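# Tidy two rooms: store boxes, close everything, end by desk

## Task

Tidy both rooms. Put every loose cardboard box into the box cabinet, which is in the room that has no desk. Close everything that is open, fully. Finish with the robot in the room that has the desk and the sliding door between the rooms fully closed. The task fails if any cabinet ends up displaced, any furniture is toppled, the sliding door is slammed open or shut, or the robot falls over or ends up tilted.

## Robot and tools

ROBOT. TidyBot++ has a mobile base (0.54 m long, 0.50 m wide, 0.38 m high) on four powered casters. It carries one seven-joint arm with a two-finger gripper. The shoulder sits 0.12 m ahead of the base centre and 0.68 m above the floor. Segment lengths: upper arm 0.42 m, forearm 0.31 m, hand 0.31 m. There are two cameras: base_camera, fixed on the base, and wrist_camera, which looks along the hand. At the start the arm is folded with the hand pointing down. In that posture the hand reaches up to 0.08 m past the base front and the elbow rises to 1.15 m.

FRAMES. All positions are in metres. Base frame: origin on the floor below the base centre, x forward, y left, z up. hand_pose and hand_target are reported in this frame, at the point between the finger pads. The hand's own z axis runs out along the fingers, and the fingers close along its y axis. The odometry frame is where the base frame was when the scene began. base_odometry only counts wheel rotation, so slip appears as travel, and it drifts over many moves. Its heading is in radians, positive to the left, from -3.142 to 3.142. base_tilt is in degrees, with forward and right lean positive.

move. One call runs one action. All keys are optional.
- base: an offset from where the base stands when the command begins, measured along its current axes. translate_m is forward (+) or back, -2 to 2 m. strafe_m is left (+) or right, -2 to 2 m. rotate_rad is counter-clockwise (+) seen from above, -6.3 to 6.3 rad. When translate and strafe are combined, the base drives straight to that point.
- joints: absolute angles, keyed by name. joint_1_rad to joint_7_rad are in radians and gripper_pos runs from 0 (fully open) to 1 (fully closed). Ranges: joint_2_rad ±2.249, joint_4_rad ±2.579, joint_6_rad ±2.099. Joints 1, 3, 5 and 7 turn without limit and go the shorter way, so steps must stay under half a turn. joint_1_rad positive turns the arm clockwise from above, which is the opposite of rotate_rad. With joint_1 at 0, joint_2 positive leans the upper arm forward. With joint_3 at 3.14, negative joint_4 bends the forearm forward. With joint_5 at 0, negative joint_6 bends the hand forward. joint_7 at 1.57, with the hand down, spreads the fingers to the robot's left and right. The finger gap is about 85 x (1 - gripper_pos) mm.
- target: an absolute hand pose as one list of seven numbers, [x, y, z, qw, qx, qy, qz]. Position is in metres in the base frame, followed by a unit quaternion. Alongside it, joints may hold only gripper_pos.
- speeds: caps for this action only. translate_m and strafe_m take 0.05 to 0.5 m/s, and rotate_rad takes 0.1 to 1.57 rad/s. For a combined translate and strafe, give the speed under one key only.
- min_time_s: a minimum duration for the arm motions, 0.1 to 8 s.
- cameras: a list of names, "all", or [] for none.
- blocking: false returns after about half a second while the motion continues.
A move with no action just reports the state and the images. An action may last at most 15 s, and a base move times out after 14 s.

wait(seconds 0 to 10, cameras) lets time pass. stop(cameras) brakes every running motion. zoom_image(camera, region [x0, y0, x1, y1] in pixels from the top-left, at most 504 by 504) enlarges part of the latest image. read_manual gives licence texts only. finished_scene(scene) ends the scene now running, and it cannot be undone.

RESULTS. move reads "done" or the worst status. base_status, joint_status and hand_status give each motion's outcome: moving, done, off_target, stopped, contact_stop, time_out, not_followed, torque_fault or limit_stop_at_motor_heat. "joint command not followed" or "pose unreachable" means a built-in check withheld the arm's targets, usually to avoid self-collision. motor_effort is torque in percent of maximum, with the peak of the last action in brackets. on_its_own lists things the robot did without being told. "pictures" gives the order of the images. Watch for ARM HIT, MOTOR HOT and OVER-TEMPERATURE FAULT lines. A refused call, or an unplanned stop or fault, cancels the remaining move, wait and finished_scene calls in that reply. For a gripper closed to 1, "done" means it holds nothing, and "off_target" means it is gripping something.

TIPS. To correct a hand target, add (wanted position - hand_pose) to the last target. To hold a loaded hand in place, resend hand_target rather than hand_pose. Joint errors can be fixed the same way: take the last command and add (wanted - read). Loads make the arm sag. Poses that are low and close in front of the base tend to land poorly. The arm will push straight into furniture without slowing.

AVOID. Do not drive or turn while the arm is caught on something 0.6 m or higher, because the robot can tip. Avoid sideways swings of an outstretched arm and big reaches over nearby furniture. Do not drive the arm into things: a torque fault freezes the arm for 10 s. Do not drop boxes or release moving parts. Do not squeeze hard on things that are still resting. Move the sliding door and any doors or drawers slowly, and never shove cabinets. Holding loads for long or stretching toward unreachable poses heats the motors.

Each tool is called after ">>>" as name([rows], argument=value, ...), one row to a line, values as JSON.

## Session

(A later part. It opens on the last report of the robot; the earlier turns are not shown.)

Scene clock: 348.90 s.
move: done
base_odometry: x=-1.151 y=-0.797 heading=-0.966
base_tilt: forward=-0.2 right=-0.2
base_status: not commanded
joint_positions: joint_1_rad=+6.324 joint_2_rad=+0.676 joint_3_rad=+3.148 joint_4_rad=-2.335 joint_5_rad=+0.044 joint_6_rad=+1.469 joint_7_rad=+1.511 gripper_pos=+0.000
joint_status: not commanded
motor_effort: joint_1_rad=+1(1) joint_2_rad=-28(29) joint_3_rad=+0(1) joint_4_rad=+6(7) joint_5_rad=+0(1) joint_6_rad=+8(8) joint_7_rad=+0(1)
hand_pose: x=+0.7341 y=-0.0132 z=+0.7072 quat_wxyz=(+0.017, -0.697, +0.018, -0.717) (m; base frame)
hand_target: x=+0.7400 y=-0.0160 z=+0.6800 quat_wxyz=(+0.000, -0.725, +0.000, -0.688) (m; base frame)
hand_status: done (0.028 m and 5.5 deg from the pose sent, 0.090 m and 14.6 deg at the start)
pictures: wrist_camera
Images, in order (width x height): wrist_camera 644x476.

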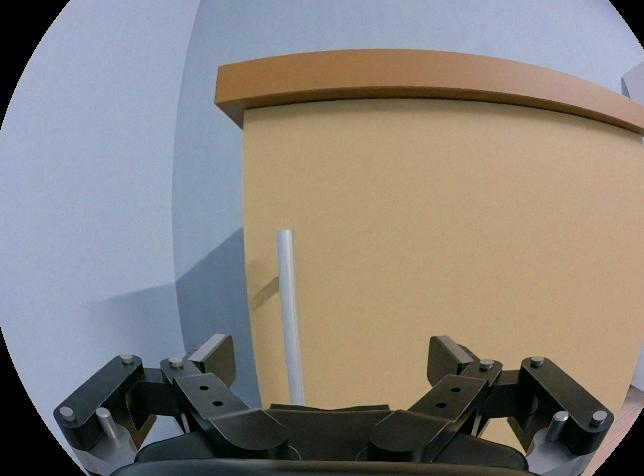

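>>> move(target=[0.775, 0.004, 0.675, 0.0, 0.7254, 0.0, 0.6883], min_time_s=2, cameras=["wrist_camera"])

Scene clock: 352.10 s.
move: done
base_odometry: x=-1.151 y=-0.797 heading=-0.966
base_tilt: forward=-0.2 right=-0.3
base_status: not commanded
joint_positions: joint_1_rad=+6.279 joint_2_rad=+0.686 joint_3_rad=+3.148 joint_4_rad=-2.226 joint_5_rad=+0.037 joint_6_rad=+1.392 joint_7_rad=+1.511 gripper_pos=+0.000
joint_status: not commanded
motor_effort: joint_1_rad=+1(1) joint_2_rad=-29(31) joint_3_rad=+0(1) joint_4_rad=+8(8) joint_5_rad=+0(1) joint_6_rad=+8(9) joint_7_rad=+0(1)
hand_pose: x=+0.7678 y=+0.0123 z=+0.7172 quat_wxyz=(+0.030, -0.689, +0.004, -0.724) (m; base frame)
hand_target: x=+0.7750 y=+0.0040 z=+0.6750 quat_wxyz=(+0.000, -0.725, +0.000, -0.688) (m; base frame)
hand_status: done (0.044 m and 6.8 deg from the pose sent, 0.055 m and 5.5 deg at the start)
pictures: wrist_camera
Images, in order (width x height): wrist_camera 644x476.

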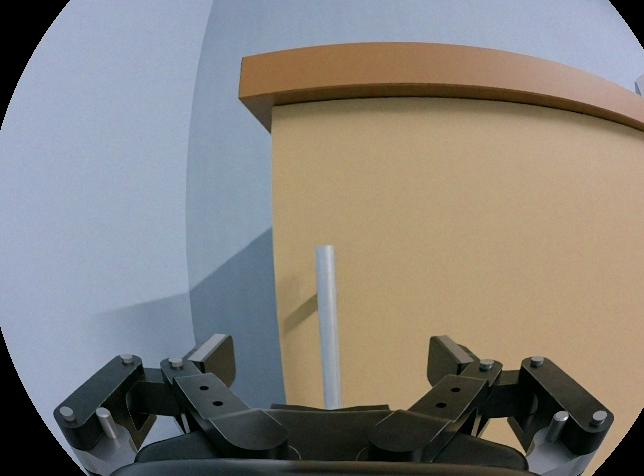

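>>> move(target=[0.815, 0.0, 0.665, 0.0, 0.7254, 0.0, 0.6883], min_time_s=2, cameras=["wrist_camera"])

Scene clock: 357.90 s.
move: done
base_odometry: x=-1.151 y=-0.797 heading=-0.966
base_tilt: forward=-0.2 right=-0.3
base_status: not commanded
joint_positions: joint_1_rad=+6.279 joint_2_rad=+0.741 joint_3_rad=+3.148 joint_4_rad=-2.096 joint_5_rad=+0.037 joint_6_rad=+1.318 joint_7_rad=+1.511 gripper_pos=+0.000
joint_status: not commanded
motor_effort: joint_1_rad=+1(1) joint_2_rad=-33(33) joint_3_rad=+0(1) joint_4_rad=+9(9) joint_5_rad=+0(1) joint_6_rad=+8(8) joint_7_rad=+0(1)
hand_pose: x=+0.8080 y=+0.0122 z=+0.7084 quat_wxyz=(+0.029, -0.689, +0.003, -0.724) (m; base frame)
hand_target: x=+0.8150 y=+0.0000 z=+0.6650 quat_wxyz=(+0.000, -0.725, +0.000, -0.688) (m; base frame)
hand_status: done (0.046 m and 6.8 deg from the pose sent, 0.071 m and 6.8 deg at the start)
pictures: wrist_camera
Images, in order (width x height): wrist_camera 644x476.

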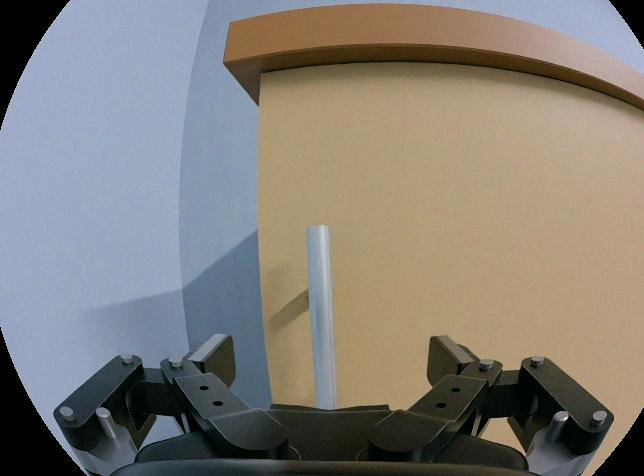

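>>> move(target=[0.84, 0.0, 0.66, 0.0, 0.7254, 0.0, 0.6883], min_time_s=1.5, cameras=["wrist_camera"])

Scene clock: 361.47 s.
move: done
base_odometry: x=-1.151 y=-0.797 heading=-0.966
base_tilt: forward=-0.2 right=-0.2
base_status: not commanded
joint_positions: joint_1_rad=+6.279 joint_2_rad=+0.773 joint_3_rad=+3.148 joint_4_rad=-2.013 joint_5_rad=+0.037 joint_6_rad=+1.267 joint_7_rad=+1.511 gripper_pos=+0.000
joint_status: not commanded
motor_effort: joint_1_rad=+1(1) joint_2_rad=-34(34) joint_3_rad=+0(1) joint_4_rad=+10(10) joint_5_rad=+0(0) joint_6_rad=+8(8) joint_7_rad=+0(1)
hand_pose: x=+0.8331 y=+0.0121 z=+0.7042 quat_wxyz=(+0.028, -0.689, +0.003, -0.725) (m; base frame)
hand_target: x=+0.8400 y=+0.0000 z=+0.6600 quat_wxyz=(+0.000, -0.725, +0.000, -0.688) (m; base frame)
hand_status: done (0.046 m and 6.7 deg from the pose sent, 0.059 m and 6.8 deg at the start)
pictures: wrist_camera
Images, in order (width x height): wrist_camera 644x476.

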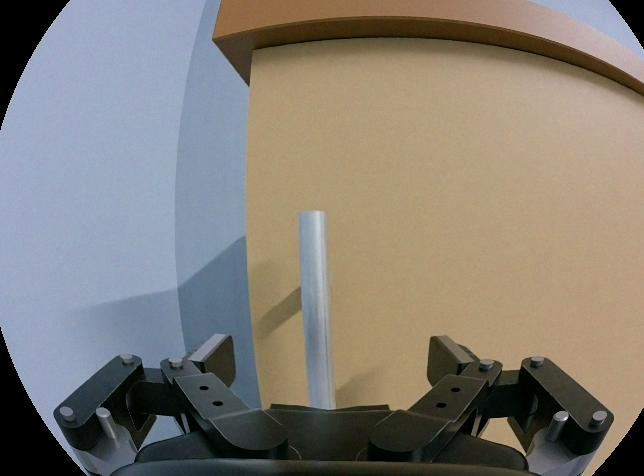

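>>> move(target=[0.818, 0.003, 0.66, 0.0, 0.7254, 0.0, 0.6883], min_time_s=1.5, cameras=[])

>>> move(joints={"gripper_pos": 0.6}, cameras=["wrist_camera"])

Scene clock: 365.30 s.
move: done
base_odometry: x=-1.151 y=-0.797 heading=-0.966
base_tilt: forward=-0.2 right=-0.3
base_status: not commanded
joint_positions: joint_1_rad=+6.279 joint_2_rad=+0.773 joint_3_rad=+3.148 joint_4_rad=-2.052 joint_5_rad=+0.037 joint_6_rad=+1.267 joint_7_rad=+1.511 gripper_pos=+0.000
joint_status: not commanded
motor_effort: joint_1_rad=+1(1) joint_2_rad=-34(35) joint_3_rad=+0(1) joint_4_rad=+9(10) joint_5_rad=+0(0) joint_6_rad=+8(9) joint_7_rad=+0(1)
hand_pose: x=+0.8219 y=+0.0121 z=+0.6881 quat_wxyz=(+0.028, -0.703, +0.003, -0.711) (m; base frame)
hand_target: x=+0.8180 y=+0.0030 z=+0.6600 quat_wxyz=(+0.000, -0.725, +0.000, -0.688) (m; base frame)
hand_status: done (0.030 m and 4.9 deg from the pose sent, 0.048 m and 6.7 deg at the start)
pictures: none
No camera images: "cameras" was empty.

Scene clock: 366.17 s.
move: done
base_odometry: x=-1.151 y=-0.797 heading=-0.966
base_tilt: forward=-0.2 right=-0.2
base_status: not commanded
joint_positions: joint_1_rad=+6.279 joint_2_rad=+0.773 joint_3_rad=+3.148 joint_4_rad=-2.052 joint_5_rad=+0.037 joint_6_rad=+1.267 joint_7_rad=+1.511 gripper_pos=+0.600
joint_status: all done
motor_effort: joint_1_rad=+1(1) joint_2_rad=-33(34) joint_3_rad=+0(0) joint_4_rad=+9(9) joint_5_rad=+0(0) joint_6_rad=+8(8) joint_7_rad=+0(1)
hand_pose: x=+0.8219 y=+0.0121 z=+0.6881 quat_wxyz=(+0.028, -0.703, +0.003, -0.711) (m; base frame)
hand_target: x=+0.8180 y=+0.0030 z=+0.6600 quat_wxyz=(+0.000, -0.725, +0.000, -0.688) (m; base frame)
hand_status: not commanded
pictures: wrist_camera
Images, in order (width x height): wrist_camera 644x476.

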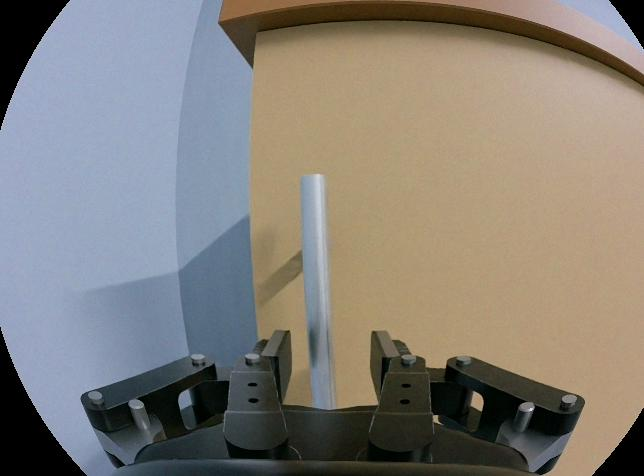

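Now grip the bar.

>>> move(joints={"gripper_pos": 0.95}, cameras=["wrist_camera"])

Scene clock: 367.33 s.
move: done
base_odometry: x=-1.151 y=-0.797 heading=-0.966
base_tilt: forward=-0.2 right=-0.3
base_status: not commanded
joint_positions: joint_1_rad=+6.270 joint_2_rad=+0.773 joint_3_rad=+3.150 joint_4_rad=-2.053 joint_5_rad=+0.035 joint_6_rad=+1.267 joint_7_rad=+1.513 gripper_pos=+0.928
joint_status: all done
motor_effort: joint_1_rad=+2(5) joint_2_rad=-28(34) joint_3_rad=+1(3) joint_4_rad=+9(10) joint_5_rad=-1(5) joint_6_rad=+4(8) joint_7_rad=-2(2)
hand_pose: x=+0.8214 y=+0.0164 z=+0.6876 quat_wxyz=(+0.029, -0.703, +0.000, -0.710) (m; base frame)
hand_target: x=+0.8180 y=+0.0030 z=+0.6600 quat_wxyz=(+0.000, -0.725, +0.000, -0.688) (m; base frame)
hand_status: not commanded
pictures: wrist_camera
Images, in order (width x height): wrist_camera 644x476.

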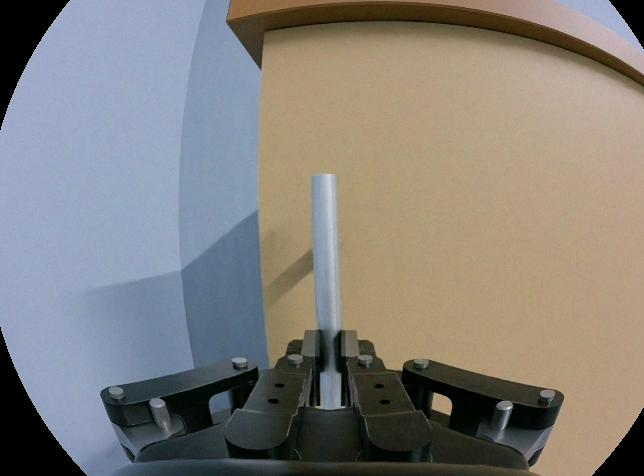

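>>> move(base={"translate_m": -0.1, "strafe_m": -0.094, "rotate_rad": 0.1}, speeds={"translate_m": 0.1, "rotate_rad": 0.1})

Scene clock: 370.80 s.
move: done
base_odometry: x=-1.286 y=-0.769 heading=-0.865
base_tilt: forward=-0.2 right=-0.2
base_status: done
joint_positions: joint_1_rad=+6.261 joint_2_rad=+0.780 joint_3_rad=+3.161 joint_4_rad=-2.060 joint_5_rad=+0.012 joint_6_rad=+1.267 joint_7_rad=+1.513 gripper_pos=+0.950
joint_status: not commanded
motor_effort: joint_1_rad=+1(5) joint_2_rad=-33(36) joint_3_rad=+0(4) joint_4_rad=+9(13) joint_5_rad=+0(4) joint_6_rad=+8(9) joint_7_rad=+0(2)
hand_pose: x=+0.8195 y=+0.0106 z=+0.6793 quat_wxyz=(+0.021, -0.708, +0.007, -0.706) (m; base frame)
hand_target: x=+0.8180 y=+0.0030 z=+0.6600 quat_wxyz=(+0.000, -0.725, +0.000, -0.688) (m; base frame)
hand_status: not commanded
pictures: base_camera, wrist_camera
Images, in order (width x height): base_camera 644x364, wrist_camera 644x476.

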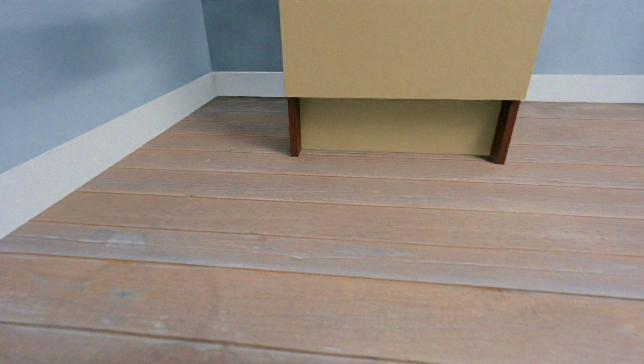

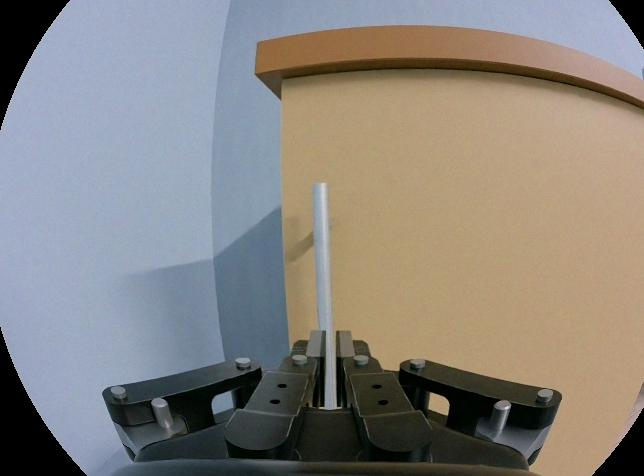

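>>> move(joints={"gripper_pos": 0.0}, cameras=[])

>>> move(base={"translate_m": 0.105, "strafe_m": 0.0846, "rotate_rad": -0.1}, speeds={"translate_m": 0.1, "rotate_rad": 0.1})

Scene clock: 374.47 s.
move: done
base_odometry: x=-1.286 y=-0.769 heading=-0.865
base_tilt: forward=-0.2 right=-0.2
base_status: not commanded
joint_positions: joint_1_rad=+6.261 joint_2_rad=+0.780 joint_3_rad=+3.161 joint_4_rad=-2.060 joint_5_rad=+0.012 joint_6_rad=+1.267 joint_7_rad=+1.513 gripper_pos=+0.000
joint_status: all done
motor_effort: joint_1_rad=+1(1) joint_2_rad=-34(34) joint_3_rad=+0(1) joint_4_rad=+9(9) joint_5_rad=+0(0) joint_6_rad=+7(9) joint_7_rad=+0(1)
hand_pose: x=+0.8195 y=+0.0106 z=+0.6793 quat_wxyz=(+0.021, -0.708, +0.007, -0.706) (m; base frame)
hand_target: x=+0.8180 y=+0.0030 z=+0.6600 quat_wxyz=(+0.000, -0.725, +0.000, -0.688) (m; base frame)
hand_status: not commanded
pictures: none
No camera images: "cameras" was empty.

Scene clock: 376.37 s.
move: done
base_odometry: x=-1.153 y=-0.794 heading=-0.966
base_tilt: forward=-0.2 right=-0.3
base_status: done
joint_positions: joint_1_rad=+6.264 joint_2_rad=+0.780 joint_3_rad=+3.161 joint_4_rad=-2.060 joint_5_rad=+0.012 joint_6_rad=+1.267 joint_7_rad=+1.513 gripper_pos=+0.000
joint_status: not commanded
motor_effort: joint_1_rad=+0(3) joint_2_rad=-34(35) joint_3_rad=+1(2) joint_4_rad=+9(10) joint_5_rad=+0(1) joint_6_rad=+7(8) joint_7_rad=+0(1)
hand_pose: x=+0.8196 y=+0.0089 z=+0.6793 quat_wxyz=(+0.020, -0.708, +0.008, -0.706) (m; base frame)
hand_target: x=+0.8180 y=+0.0030 z=+0.6600 quat_wxyz=(+0.000, -0.725, +0.000, -0.688) (m; base frame)
hand_status: not commanded
pictures: base_camera, wrist_camera
Images, in order (width x height): base_camera 644x364, wrist_camera 644x476.

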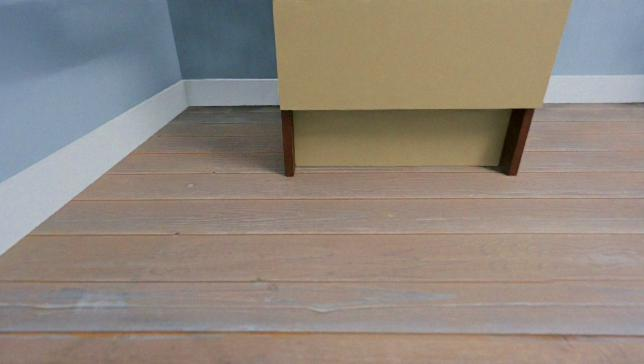

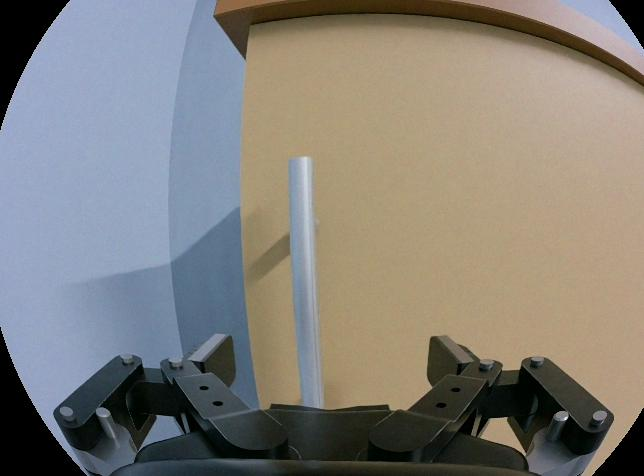

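>>> move(target=[0.822, 0.012, 0.66, 0.0, 0.7254, 0.0, 0.6883], min_time_s=1.0, cameras=[])

>>> move(joints={"gripper_pos": 1.0}, cameras=["wrist_camera"])

Scene clock: 378.60 s.
move: done
base_odometry: x=-1.153 y=-0.794 heading=-0.966
base_tilt: forward=-0.2 right=-0.3
base_status: not commanded
joint_positions: joint_1_rad=+6.251 joint_2_rad=+0.780 joint_3_rad=+3.162 joint_4_rad=-2.060 joint_5_rad=+0.012 joint_6_rad=+1.267 joint_7_rad=+1.513 gripper_pos=+0.000
joint_status: not commanded
motor_effort: joint_1_rad=+1(1) joint_2_rad=-34(34) joint_3_rad=+1(1) joint_4_rad=+9(9) joint_5_rad=+0(0) joint_6_rad=+8(8) joint_7_rad=+0(1)
hand_pose: x=+0.8194 y=+0.0172 z=+0.6793 quat_wxyz=(+0.024, -0.708, +0.004, -0.705) (m; base frame)
hand_target: x=+0.8220 y=+0.0120 z=+0.6600 quat_wxyz=(+0.000, -0.725, +0.000, -0.688) (m; base frame)
hand_status: done (0.020 m and 4.0 deg from the pose sent, 0.020 m and 3.7 deg at the start)
pictures: none
No camera images: "cameras" was empty.

Scene clock: 379.70 s.
move: done
base_odometry: x=-1.153 y=-0.794 heading=-0.966
base_tilt: forward=-0.2 right=-0.2
base_status: not commanded
joint_positions: joint_1_rad=+6.251 joint_2_rad=+0.780 joint_3_rad=+3.162 joint_4_rad=-2.060 joint_5_rad=+0.012 joint_6_rad=+1.267 joint_7_rad=+1.513 gripper_pos=+0.999
joint_status: all done
motor_effort: joint_1_rad=+1(1) joint_2_rad=-34(35) joint_3_rad=+1(1) joint_4_rad=+9(9) joint_5_rad=+0(0) joint_6_rad=+8(9) joint_7_rad=+0(1)
hand_pose: x=+0.8194 y=+0.0172 z=+0.6793 quat_wxyz=(+0.024, -0.708, +0.004, -0.705) (m; base frame)
hand_target: x=+0.8220 y=+0.0120 z=+0.6600 quat_wxyz=(+0.000, -0.725, +0.000, -0.688) (m; base frame)
hand_status: not commanded
pictures: wrist_camera
Images, in order (width x height): wrist_camera 644x476.

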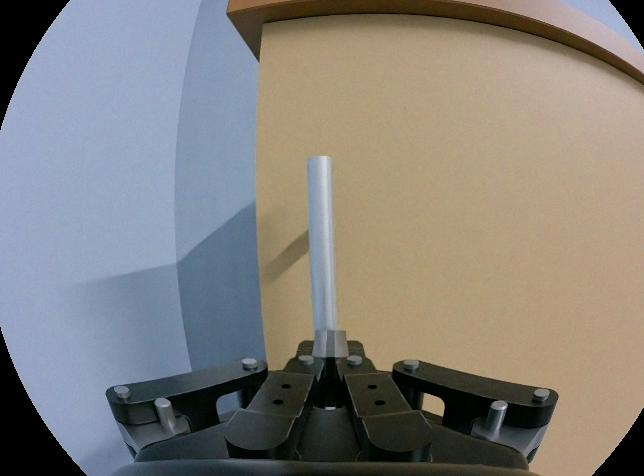

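>>> move(joints={"gripper_pos": 0.3}, cameras=[])

>>> move(base={"translate_m": 0.035}, speeds={"translate_m": 0.05})

Scene clock: 382.00 s.
move: done
base_odometry: x=-1.153 y=-0.794 heading=-0.966
base_tilt: forward=-0.2 right=-0.3
base_status: not commanded
joint_positions: joint_1_rad=+6.251 joint_2_rad=+0.780 joint_3_rad=+3.162 joint_4_rad=-2.060 joint_5_rad=+0.012 joint_6_rad=+1.267 joint_7_rad=+1.513 gripper_pos=+0.300
joint_status: all done
motor_effort: joint_1_rad=+1(1) joint_2_rad=-33(34) joint_3_rad=+0(1) joint_4_rad=+9(9) joint_5_rad=+0(0) joint_6_rad=+8(9) joint_7_rad=+0(1)
hand_pose: x=+0.8194 y=+0.0172 z=+0.6793 quat_wxyz=(+0.024, -0.708, +0.004, -0.705) (m; base frame)
hand_target: x=+0.8220 y=+0.0120 z=+0.6600 quat_wxyz=(+0.000, -0.725, +0.000, -0.688) (m; base frame)
hand_status: not commanded
pictures: none
No camera images: "cameras" was empty.

Scene clock: 383.20 s.
move: done
base_odometry: x=-1.133 y=-0.822 heading=-0.965
base_tilt: forward=-0.2 right=-0.2
base_status: done
joint_positions: joint_1_rad=+6.250 joint_2_rad=+0.780 joint_3_rad=+3.162 joint_4_rad=-2.060 joint_5_rad=+0.012 joint_6_rad=+1.267 joint_7_rad=+1.513 gripper_pos=+0.300
joint_status: not commanded
motor_effort: joint_1_rad=+1(2) joint_2_rad=-33(36) joint_3_rad=+0(1) joint_4_rad=+9(10) joint_5_rad=+0(0) joint_6_rad=+8(9) joint_7_rad=+0(1)
hand_pose: x=+0.8194 y=+0.0180 z=+0.6793 quat_wxyz=(+0.025, -0.708, +0.003, -0.705) (m; base frame)
hand_target: x=+0.8220 y=+0.0120 z=+0.6600 quat_wxyz=(+0.000, -0.725, +0.000, -0.688) (m; base frame)
hand_status: not commanded
pictures: base_camera, wrist_camera
Images, in order (width x height): base_camera 644x364, wrist_camera 644x476.

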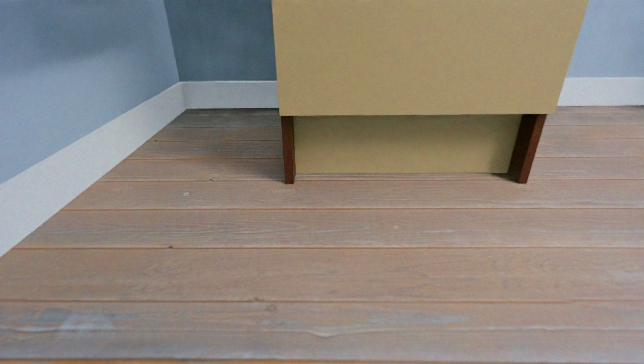

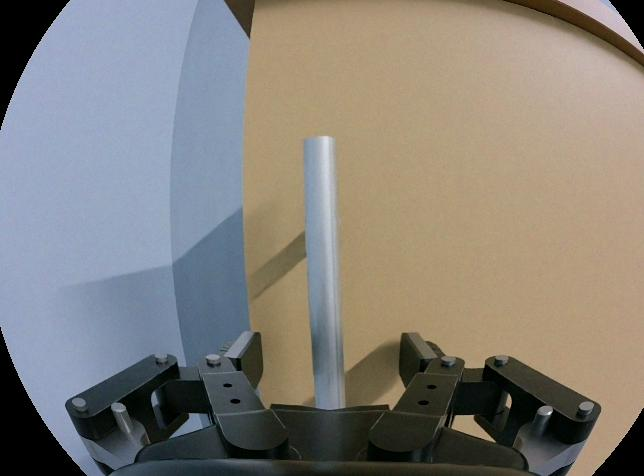

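>>> move(joints={"gripper_pos": 0.97}, cameras=["wrist_camera"])

>>> move(base={"translate_m": -0.1, "strafe_m": -0.094, "rotate_rad": 0.1}, speeds={"translate_m": 0.1, "rotate_rad": 0.1})

Scene clock: 385.47 s.
move: off_target
base_odometry: x=-1.133 y=-0.822 heading=-0.965
base_tilt: forward=-0.2 right=-0.2
base_status: not commanded
joint_positions: joint_1_rad=+6.243 joint_2_rad=+0.780 joint_3_rad=+3.166 joint_4_rad=-2.064 joint_5_rad=+0.004 joint_6_rad=+1.267 joint_7_rad=+1.518 gripper_pos=+0.896
joint_status: gripper_pos off_target (ended at +0.896, target +0.970)
motor_effort: joint_1_rad=+2(6) joint_2_rad=-32(34) joint_3_rad=+1(5) joint_4_rad=+10(14) joint_5_rad=-1(6) joint_6_rad=+6(8) joint_7_rad=-1(2)
hand_pose: x=+0.8182 y=+0.0188 z=+0.6777 quat_wxyz=(+0.022, -0.710, +0.002, -0.704) (m; base frame)
hand_target: x=+0.8220 y=+0.0120 z=+0.6600 quat_wxyz=(+0.000, -0.725, +0.000, -0.688) (m; base frame)
hand_status: not commanded
pictures: wrist_camera
Images, in order (width x height): wrist_camera 644x476.

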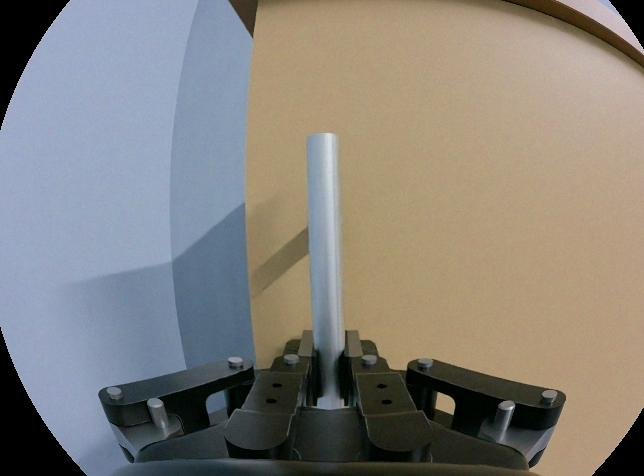

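Scene clock: 387.40 s.
move: done
base_odometry: x=-1.268 y=-0.793 heading=-0.865
base_tilt: forward=-0.2 right=-0.2
base_status: done
joint_positions: joint_1_rad=+6.236 joint_2_rad=+0.785 joint_3_rad=+3.176 joint_4_rad=-2.056 joint_5_rad=-0.010 joint_6_rad=+1.266 joint_7_rad=+1.518 gripper_pos=+0.897
joint_status: not commanded
motor_effort: joint_1_rad=+1(7) joint_2_rad=-33(38) joint_3_rad=+0(5) joint_4_rad=+8(11) joint_5_rad=-1(5) joint_6_rad=+8(11) joint_7_rad=-2(2)
hand_pose: x=+0.8208 y=+0.0145 z=+0.6779 quat_wxyz=(+0.016, -0.708, +0.006, -0.706) (m; base frame)
hand_target: x=+0.8220 y=+0.0120 z=+0.6600 quat_wxyz=(+0.000, -0.725, +0.000, -0.688) (m; base frame)
hand_status: not commanded
pictures: base_camera, wrist_camera
Images, in order (width x height): base_camera 644x364, wrist_camera 644x476.

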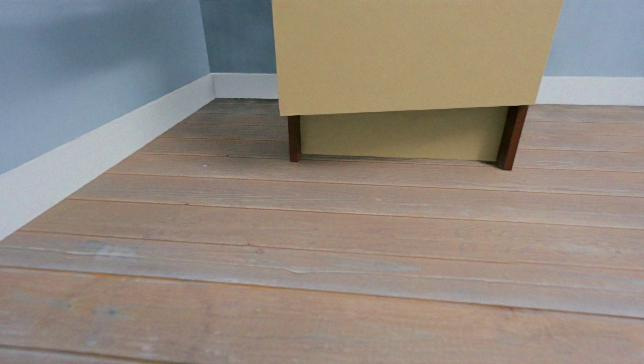

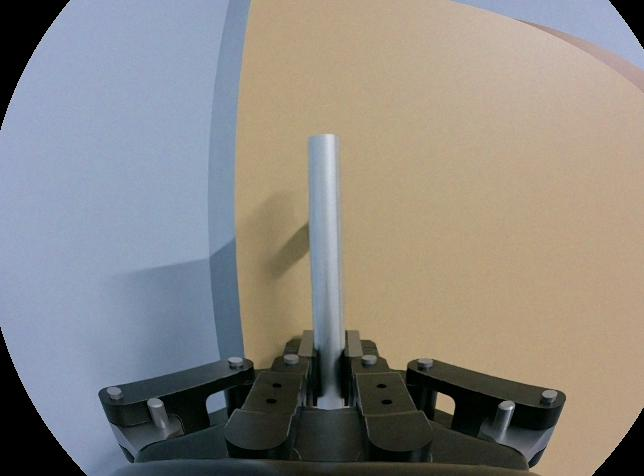

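>>> move(base={"translate_m": -0.116, "strafe_m": -0.154, "rotate_rad": 0.15}, speeds={"translate_m": 0.12, "rotate_rad": 0.1}, cameras=["wrist_camera"])

>>> move(base={"translate_m": -0.11, "strafe_m": -0.2, "rotate_rad": 0.18}, speeds={"translate_m": 0.12, "rotate_rad": 0.1})

Scene clock: 391.53 s.
move: done
base_odometry: x=-1.460 y=-0.805 heading=-0.714
base_tilt: forward=-0.2 right=-0.2
base_status: done
joint_positions: joint_1_rad=+6.244 joint_2_rad=+0.785 joint_3_rad=+3.179 joint_4_rad=-2.056 joint_5_rad=-0.012 joint_6_rad=+1.266 joint_7_rad=+1.518 gripper_pos=+0.897
joint_status: not commanded
motor_effort: joint_1_rad=+0(6) joint_2_rad=-34(37) joint_3_rad=-1(4) joint_4_rad=+8(10) joint_5_rad=+0(4) joint_6_rad=+8(10) joint_7_rad=-2(2)
hand_pose: x=+0.8212 y=+0.0062 z=+0.6780 quat_wxyz=(+0.010, -0.708, +0.010, -0.706) (m; base frame)
hand_target: x=+0.8220 y=+0.0120 z=+0.6600 quat_wxyz=(+0.000, -0.725, +0.000, -0.688) (m; base frame)
hand_status: not commanded
pictures: wrist_camera
Images, in order (width x height): wrist_camera 644x476.

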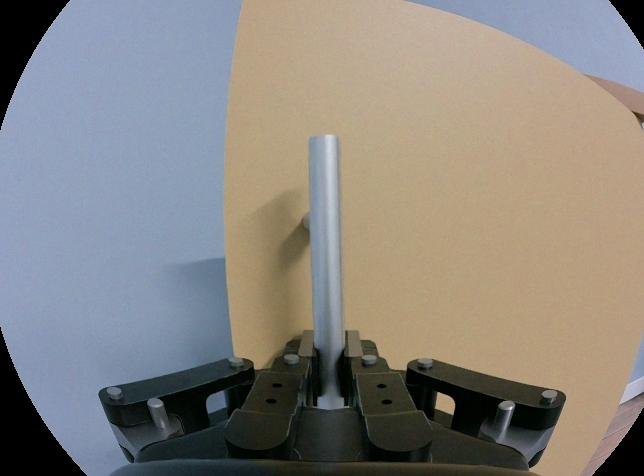

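Scene clock: 394.03 s.
move: done
base_odometry: x=-1.674 y=-0.884 heading=-0.533
base_tilt: forward=-0.2 right=-0.2
base_status: done
joint_positions: joint_1_rad=+6.250 joint_2_rad=+0.785 joint_3_rad=+3.183 joint_4_rad=-2.055 joint_5_rad=-0.015 joint_6_rad=+1.266 joint_7_rad=+1.518 gripper_pos=+0.898
joint_status: not commanded
motor_effort: joint_1_rad=-1(7) joint_2_rad=-35(37) joint_3_rad=-1(5) joint_4_rad=+9(10) joint_5_rad=+0(5) joint_6_rad=+9(10) joint_7_rad=-1(2)
hand_pose: x=+0.8214 y=-0.0007 z=+0.6781 quat_wxyz=(+0.006, -0.708, +0.014, -0.706) (m; base frame)
hand_target: x=+0.8220 y=+0.0120 z=+0.6600 quat_wxyz=(+0.000, -0.725, +0.000, -0.688) (m; base frame)
hand_status: not commanded
pictures: base_camera, wrist_camera
Images, in order (width x height): base_camera 644x364, wrist_camera 644x476.

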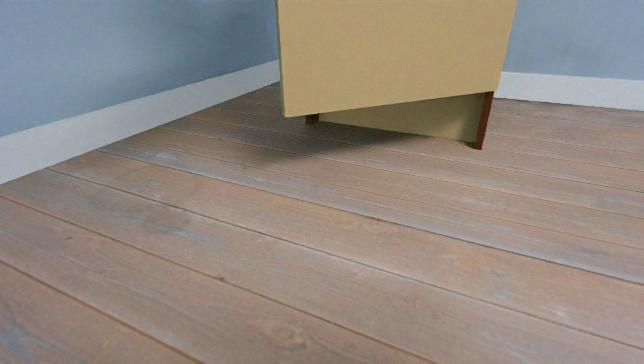

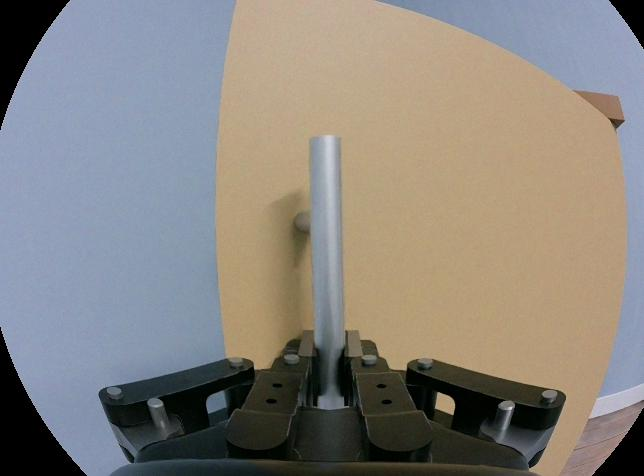

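>>> move(base={"translate_m": -0.1, "strafe_m": -0.26, "rotate_rad": 0.25}, speeds={"translate_m": 0.12, "rotate_rad": 0.1}, cameras=["wrist_camera"])

>>> move(base={"translate_m": -0.1, "strafe_m": -0.28, "rotate_rad": 0.27}, speeds={"translate_m": 0.12, "rotate_rad": 0.1})

Scene clock: 398.40 s.
move: done
base_odometry: x=-1.893 y=-1.057 heading=-0.284
base_tilt: forward=-0.2 right=-0.2
base_status: done
joint_positions: joint_1_rad=+6.272 joint_2_rad=+0.786 joint_3_rad=+3.194 joint_4_rad=-2.055 joint_5_rad=-0.020 joint_6_rad=+1.266 joint_7_rad=+1.518 gripper_pos=+0.898
joint_status: not commanded
motor_effort: joint_1_rad=-5(9) joint_2_rad=-36(37) joint_3_rad=-4(6) joint_4_rad=+8(9) joint_5_rad=+4(6) joint_6_rad=+10(11) joint_7_rad=-1(2)
hand_pose: x=+0.8213 y=-0.0227 z=+0.6783 quat_wxyz=(-0.008, -0.707, +0.023, -0.706) (m; base frame)
hand_target: x=+0.8220 y=+0.0120 z=+0.6600 quat_wxyz=(+0.000, -0.725, +0.000, -0.688) (m; base frame)
hand_status: not commanded
pictures: wrist_camera
Images, in order (width x height): wrist_camera 644x476.

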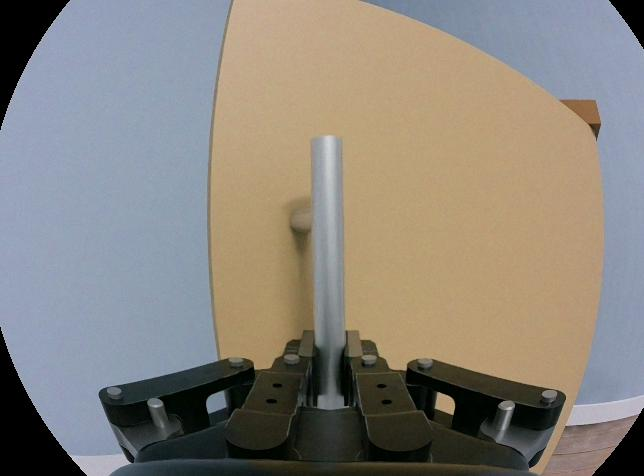

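Scene clock: 401.47 s.
move: done
base_odometry: x=-2.067 y=-1.298 heading=-0.015
base_tilt: forward=-0.2 right=-0.2
base_status: done
joint_positions: joint_1_rad=+6.296 joint_2_rad=+0.787 joint_3_rad=+3.210 joint_4_rad=-2.053 joint_5_rad=-0.033 joint_6_rad=+1.266 joint_7_rad=+1.518 gripper_pos=+0.899
joint_status: not commanded
motor_effort: joint_1_rad=-10(14) joint_2_rad=-36(40) joint_3_rad=-6(9) joint_4_rad=+7(9) joint_5_rad=+7(9) joint_6_rad=+10(12) joint_7_rad=+0(2)
hand_pose: x=+0.8203 y=-0.0515 z=+0.6784 quat_wxyz=(-0.028, -0.706, +0.038, -0.706) (m; base frame)
hand_target: x=+0.8220 y=+0.0120 z=+0.6600 quat_wxyz=(+0.000, -0.725, +0.000, -0.688) (m; base frame)
hand_status: not commanded
pictures: base_camera, wrist_camera
Images, in order (width x height): base_camera 644x364, wrist_camera 644x476.

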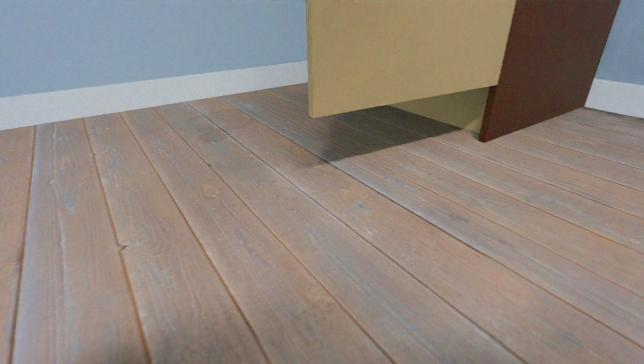

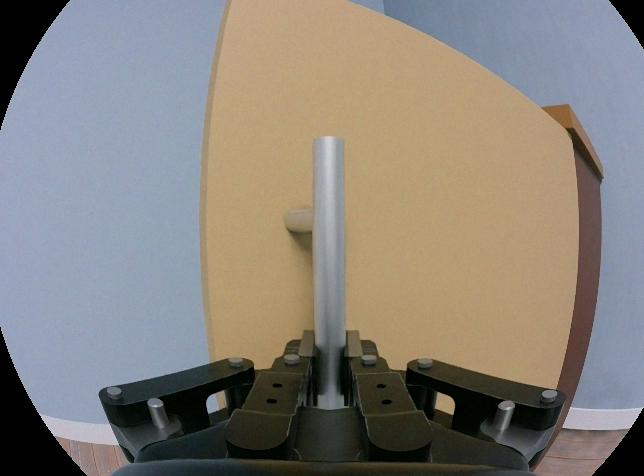

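>>> move(base={"translate_m": -0.1, "strafe_m": -0.26, "rotate_rad": 0.25}, speeds={"translate_m": 0.12, "rotate_rad": 0.1})

Scene clock: 405.93 s.
move: done
base_odometry: x=-2.171 y=-1.556 heading=+0.235
base_tilt: forward=-0.2 right=-0.2
base_status: done
joint_positions: joint_1_rad=+6.291 joint_2_rad=+0.854 joint_3_rad=+3.211 joint_4_rad=-1.900 joint_5_rad=-0.043 joint_6_rad=+1.223 joint_7_rad=+1.518 gripper_pos=+0.902
joint_status: not commanded
motor_effort: joint_1_rad=-9(15) joint_2_rad=-50(54) joint_3_rad=-6(9) joint_4_rad=-13(15) joint_5_rad=+5(10) joint_6_rad=+22(25) joint_7_rad=-1(2)
hand_pose: x=+0.8648 y=-0.0511 z=+0.6807 quat_wxyz=(-0.027, -0.691, +0.037, -0.722) (m; base frame)
hand_target: x=+0.8220 y=+0.0120 z=+0.6600 quat_wxyz=(+0.000, -0.725, +0.000, -0.688) (m; base frame)
hand_status: not commanded
pictures: base_camera, wrist_camera
Images, in order (width x height): base_camera 644x364, wrist_camera 644x476.

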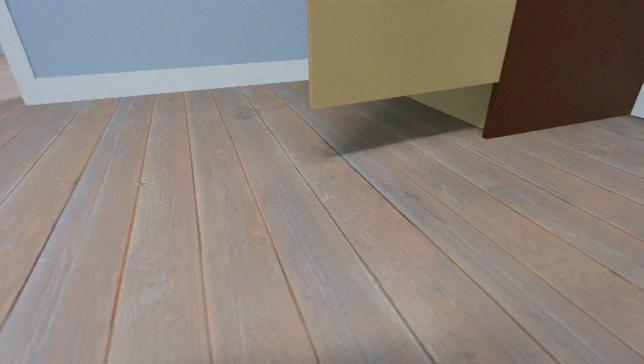

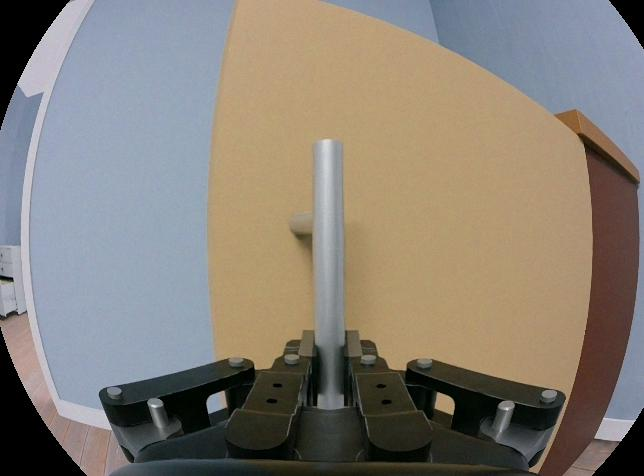

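>>> move(base={"translate_m": 0.04}, speeds={"translate_m": 0.05}, cameras=[])

>>> move(joints={"gripper_pos": 0.0}, cameras=[])

>>> move(base={"translate_m": -0.2}, speeds={"translate_m": 0.2})

Scene clock: 408.77 s.
move: done
base_odometry: x=-2.131 y=-1.547 heading=+0.234
base_tilt: forward=-0.2 right=-0.2
base_status: done
joint_positions: joint_1_rad=+6.278 joint_2_rad=+0.789 joint_3_rad=+3.205 joint_4_rad=-2.019 joint_5_rad=-0.043 joint_6_rad=+1.224 joint_7_rad=+1.518 gripper_pos=+0.902
joint_status: not commanded
motor_effort: joint_1_rad=-5(8) joint_2_rad=-31(52) joint_3_rad=-4(5) joint_4_rad=+6(11) joint_5_rad=+4(6) joint_6_rad=+5(24) joint_7_rad=-1(2)
hand_pose: x=+0.8310 y=-0.0398 z=+0.6778 quat_wxyz=(-0.021, -0.710, +0.036, -0.703) (m; base frame)
hand_target: x=+0.8220 y=+0.0120 z=+0.6600 quat_wxyz=(+0.000, -0.725, +0.000, -0.688) (m; base frame)
hand_status: not commanded
pictures: none
No camera images: "cameras" was empty.

Scene clock: 409.87 s.
move: done
base_odometry: x=-2.132 y=-1.547 heading=+0.235
base_tilt: forward=-0.2 right=-0.2
base_status: not commanded
joint_positions: joint_1_rad=+6.243 joint_2_rad=+0.789 joint_3_rad=+3.178 joint_4_rad=-2.043 joint_5_rad=-0.042 joint_6_rad=+1.224 joint_7_rad=+1.518 gripper_pos=+0.000
joint_status: all done
motor_effort: joint_1_rad=+1(7) joint_2_rad=-34(35) joint_3_rad=+1(4) joint_4_rad=+9(10) joint_5_rad=+0(5) joint_6_rad=+8(8) joint_7_rad=+0(2)
hand_pose: x=+0.8247 y=-0.0010 z=+0.6677 quat_wxyz=(+0.005, -0.719, +0.024, -0.694) (m; base frame)
hand_target: x=+0.8220 y=+0.0120 z=+0.6600 quat_wxyz=(+0.000, -0.725, +0.000, -0.688) (m; base frame)
hand_status: not commanded
pictures: none
No camera images: "cameras" was empty.

Scene clock: 411.67 s.
move: done
base_odometry: x=-2.326 y=-1.594 heading=+0.235
base_tilt: forward=-0.2 right=-0.2
base_status: done
joint_positions: joint_1_rad=+6.242 joint_2_rad=+0.789 joint_3_rad=+3.178 joint_4_rad=-2.045 joint_5_rad=-0.042 joint_6_rad=+1.224 joint_7_rad=+1.518 gripper_pos=+0.000
joint_status: not commanded
motor_effort: joint_1_rad=+1(3) joint_2_rad=-34(36) joint_3_rad=+1(2) joint_4_rad=+9(10) joint_5_rad=+0(1) joint_6_rad=+8(9) joint_7_rad=+0(1)
hand_pose: x=+0.8241 y=-0.0005 z=+0.6669 quat_wxyz=(+0.005, -0.720, +0.023, -0.694) (m; base frame)
hand_target: x=+0.8220 y=+0.0120 z=+0.6600 quat_wxyz=(+0.000, -0.725, +0.000, -0.688) (m; base frame)
hand_status: not commanded
pictures: base_camera, wrist_camera
Images, in order (width x height): base_camera 644x364, wrist_camera 644x476.

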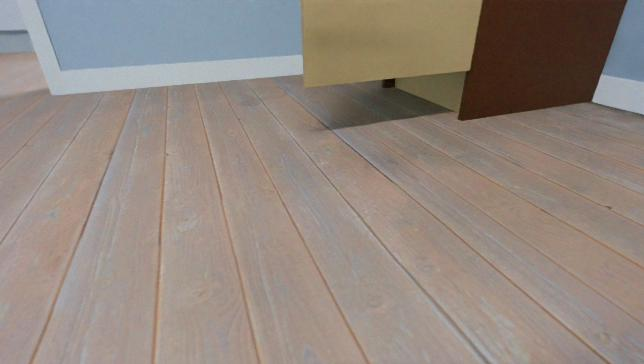

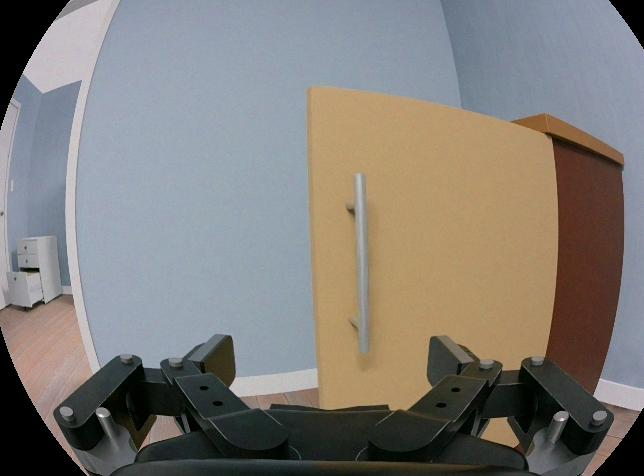

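>>> move(joints={"joint_1_rad": 6.283, "joint_2_rad": -0.391, "joint_3_rad": 3.14, "joint_4_rad": -2.506, "joint_5_rad": 0.0, "joint_6_rad": -0.2, "joint_7_rad": 1.57}, min_time_s=2.5, cameras=[])

>>> move(base={"translate_m": 1.15, "strafe_m": 0.95, "rotate_rad": -1.205})

Scene clock: 416.53 s.
move: done
base_odometry: x=-2.326 y=-1.594 heading=+0.235
base_tilt: forward=-0.3 right=-0.2
base_status: not commanded
joint_positions: joint_1_rad=+6.265 joint_2_rad=-0.371 joint_3_rad=+3.154 joint_4_rad=-2.494 joint_5_rad=-0.042 joint_6_rad=-0.110 joint_7_rad=+1.519 gripper_pos=+0.000
joint_status: all done
motor_effort: joint_1_rad=+1(2) joint_2_rad=-5(36) joint_3_rad=+1(2) joint_4_rad=+16(17) joint_5_rad=+0(1) joint_6_rad=+6(9) joint_7_rad=+0(1)
hand_pose: x=+0.4795 y=+0.0050 z=+0.7176 quat_wxyz=(+0.026, -0.898, +0.039, -0.438) (m; base frame)
hand_target: x=+0.4566 y=+0.0019 z=+0.6972 quat_wxyz=(+0.000, -0.916, +0.000, -0.402) (m; base frame)
hand_status: not commanded
pictures: none
No camera images: "cameras" was empty.

Scene clock: 420.90 s.
move: done
base_odometry: x=-1.428 y=-0.402 heading=-0.971
base_tilt: forward=-0.2 right=-0.3
base_status: done
joint_positions: joint_1_rad=+6.269 joint_2_rad=-0.378 joint_3_rad=+3.147 joint_4_rad=-2.496 joint_5_rad=-0.042 joint_6_rad=-0.114 joint_7_rad=+1.519 gripper_pos=+0.000
joint_status: not commanded
motor_effort: joint_1_rad=+1(2) joint_2_rad=-4(8) joint_3_rad=+1(2) joint_4_rad=+16(16) joint_5_rad=+1(1) joint_6_rad=+6(7) joint_7_rad=+0(1)
hand_pose: x=+0.4777 y=+0.0059 z=+0.7178 quat_wxyz=(+0.026, -0.898, +0.038, -0.438) (m; base frame)
hand_target: x=+0.4566 y=+0.0019 z=+0.6972 quat_wxyz=(+0.000, -0.916, +0.000, -0.402) (m; base frame)
hand_status: not commanded
pictures: base_camera, wrist_camera
Images, in order (width x height): base_camera 644x364, wrist_camera 644x476.

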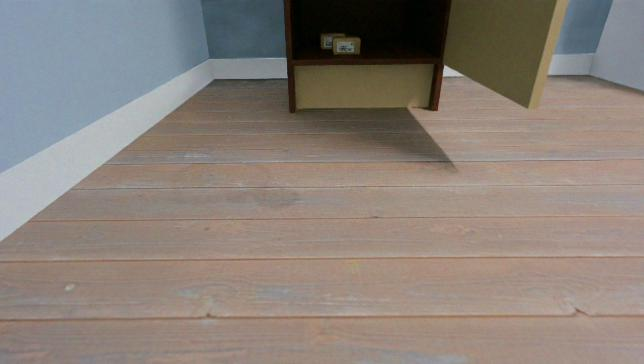

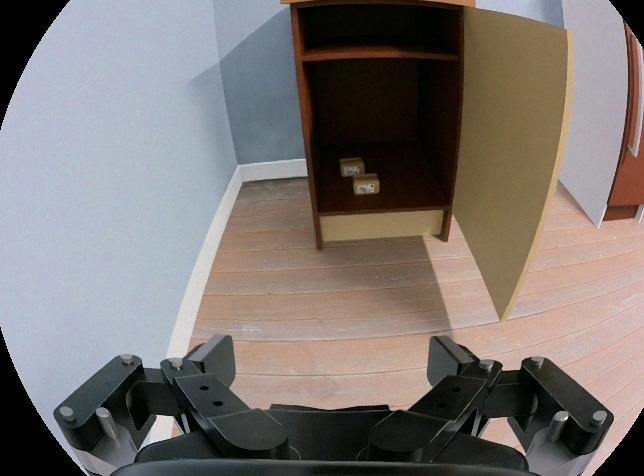

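>>> zoom_image(camera="wrist_camera", region=[280, 0, 480, 250])

>>> zoom_image(camera="base_camera", region=[280, 0, 460, 120])

Scaled by 2.016.

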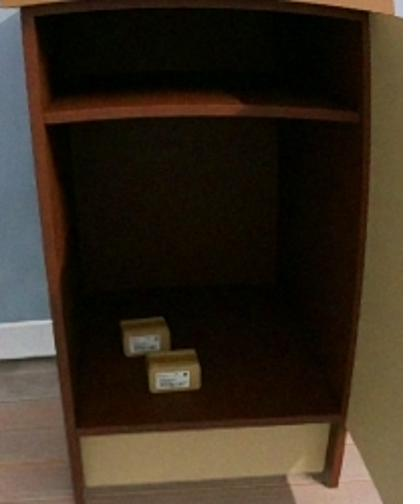

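Scaled by 2.800.

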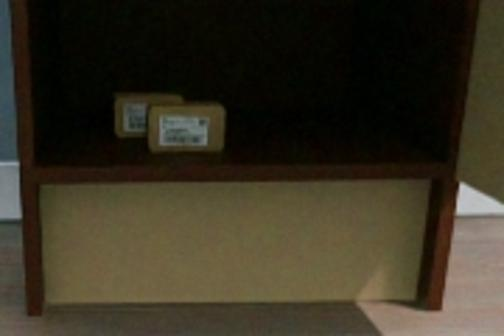

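>>> move(base={"translate_m": -0.05, "strafe_m": -1.08, "rotate_rad": 3.14}, cameras=[])

>>> move(joints={"gripper_pos": 0.4, "joint_6_rad": -0.2})

Scene clock: 441.13 s.
move: done
base_odometry: x=-2.349 y=-0.970 heading=+2.169
base_tilt: forward=-0.2 right=-0.3
base_status: done
joint_positions: joint_1_rad=+6.270 joint_2_rad=-0.378 joint_3_rad=+3.145 joint_4_rad=-2.496 joint_5_rad=-0.042 joint_6_rad=-0.114 joint_7_rad=+1.519 gripper_pos=+0.000
joint_status: not commanded
motor_effort: joint_1_rad=+1(2) joint_2_rad=-5(7) joint_3_rad=+1(3) joint_4_rad=+16(16) joint_5_rad=+1(1) joint_6_rad=+6(7) joint_7_rad=+0(1)
hand_pose: x=+0.4776 y=+0.0064 z=+0.7177 quat_wxyz=(+0.026, -0.898, +0.037, -0.438) (m; base frame)
hand_target: x=+0.4566 y=+0.0019 z=+0.6972 quat_wxyz=(+0.000, -0.916, +0.000, -0.402) (m; base frame)
hand_status: not commanded
pictures: none
No camera images: "cameras" was empty.

Scene clock: 441.90 s.
move: done
base_odometry: x=-2.349 y=-0.970 heading=+2.169
base_tilt: forward=-0.2 right=-0.2
base_status: not commanded
joint_positions: joint_1_rad=+6.270 joint_2_rad=-0.378 joint_3_rad=+3.145 joint_4_rad=-2.496 joint_5_rad=-0.042 joint_6_rad=-0.114 joint_7_rad=+1.519 gripper_pos=+0.400
joint_status: all done
motor_effort: joint_1_rad=+1(1) joint_2_rad=-5(6) joint_3_rad=+1(1) joint_4_rad=+16(16) joint_5_rad=+0(1) joint_6_rad=+6(6) joint_7_rad=+0(1)
hand_pose: x=+0.4776 y=+0.0064 z=+0.7177 quat_wxyz=(+0.026, -0.898, +0.037, -0.438) (m; base frame)
hand_target: x=+0.4566 y=+0.0019 z=+0.6972 quat_wxyz=(+0.000, -0.916, +0.000, -0.402) (m; base frame)
hand_status: not commanded
pictures: base_camera, wrist_camera
Images, in order (width x height): base_camera 644x364, wrist_camera 644x476.

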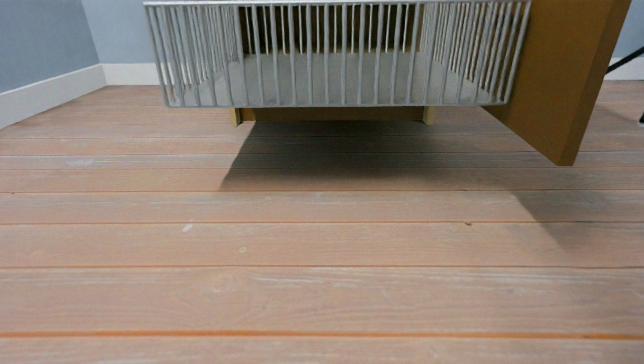

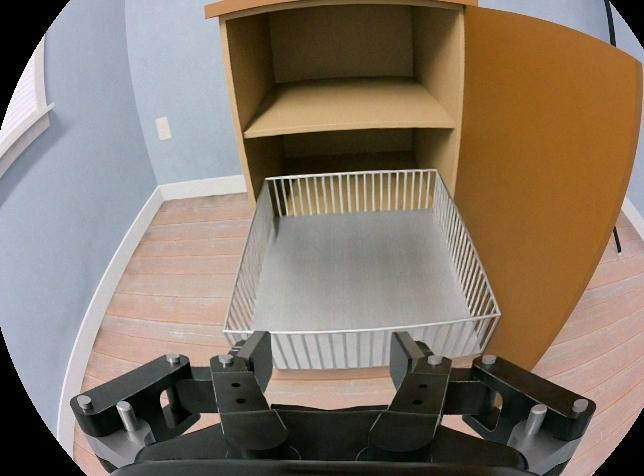

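>>> move(target=[0.58, 0.0, 0.32, 0.0, 0.9659, 0.0, 0.2588], min_time_s=3)

Scene clock: 446.90 s.
move: done
base_odometry: x=-2.349 y=-0.970 heading=+2.169
base_tilt: forward=-0.2 right=-0.3
base_status: not commanded
joint_positions: joint_1_rad=+6.270 joint_2_rad=+1.000 joint_3_rad=+3.145 joint_4_rad=-2.304 joint_5_rad=-0.025 joint_6_rad=+0.613 joint_7_rad=+1.519 gripper_pos=+0.400
joint_status: not commanded
motor_effort: joint_1_rad=+1(1) joint_2_rad=-29(30) joint_3_rad=+0(1) joint_4_rad=+0(16) joint_5_rad=+0(1) joint_6_rad=+3(7) joint_7_rad=-1(1)
hand_pose: x=+0.5577 y=+0.0005 z=+0.3185 quat_wxyz=(+0.001, -0.974, +0.032, -0.223) (m; base frame)
hand_target: x=+0.5800 y=+0.0000 z=+0.3201 quat_wxyz=(+0.000, -0.966, +0.000, -0.259) (m; base frame)
hand_status: done (0.022 m and 5.5 deg from the pose sent, 0.411 m and 22.6 deg at the start)
pictures: base_camera, wrist_camera
Images, in order (width x height): base_camera 644x364, wrist_camera 644x476.

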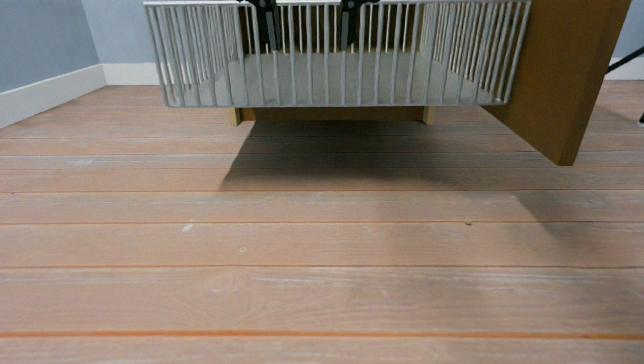

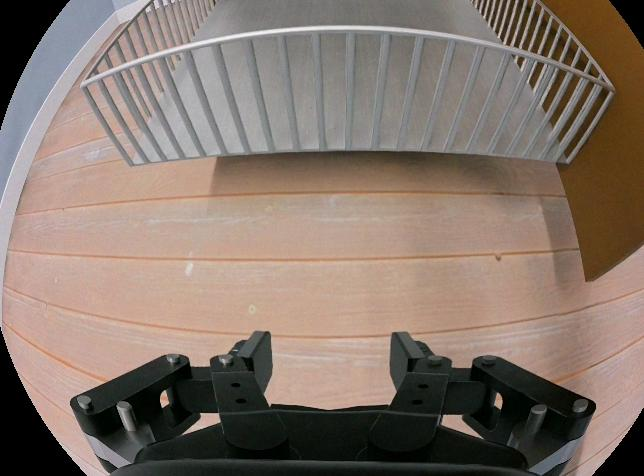

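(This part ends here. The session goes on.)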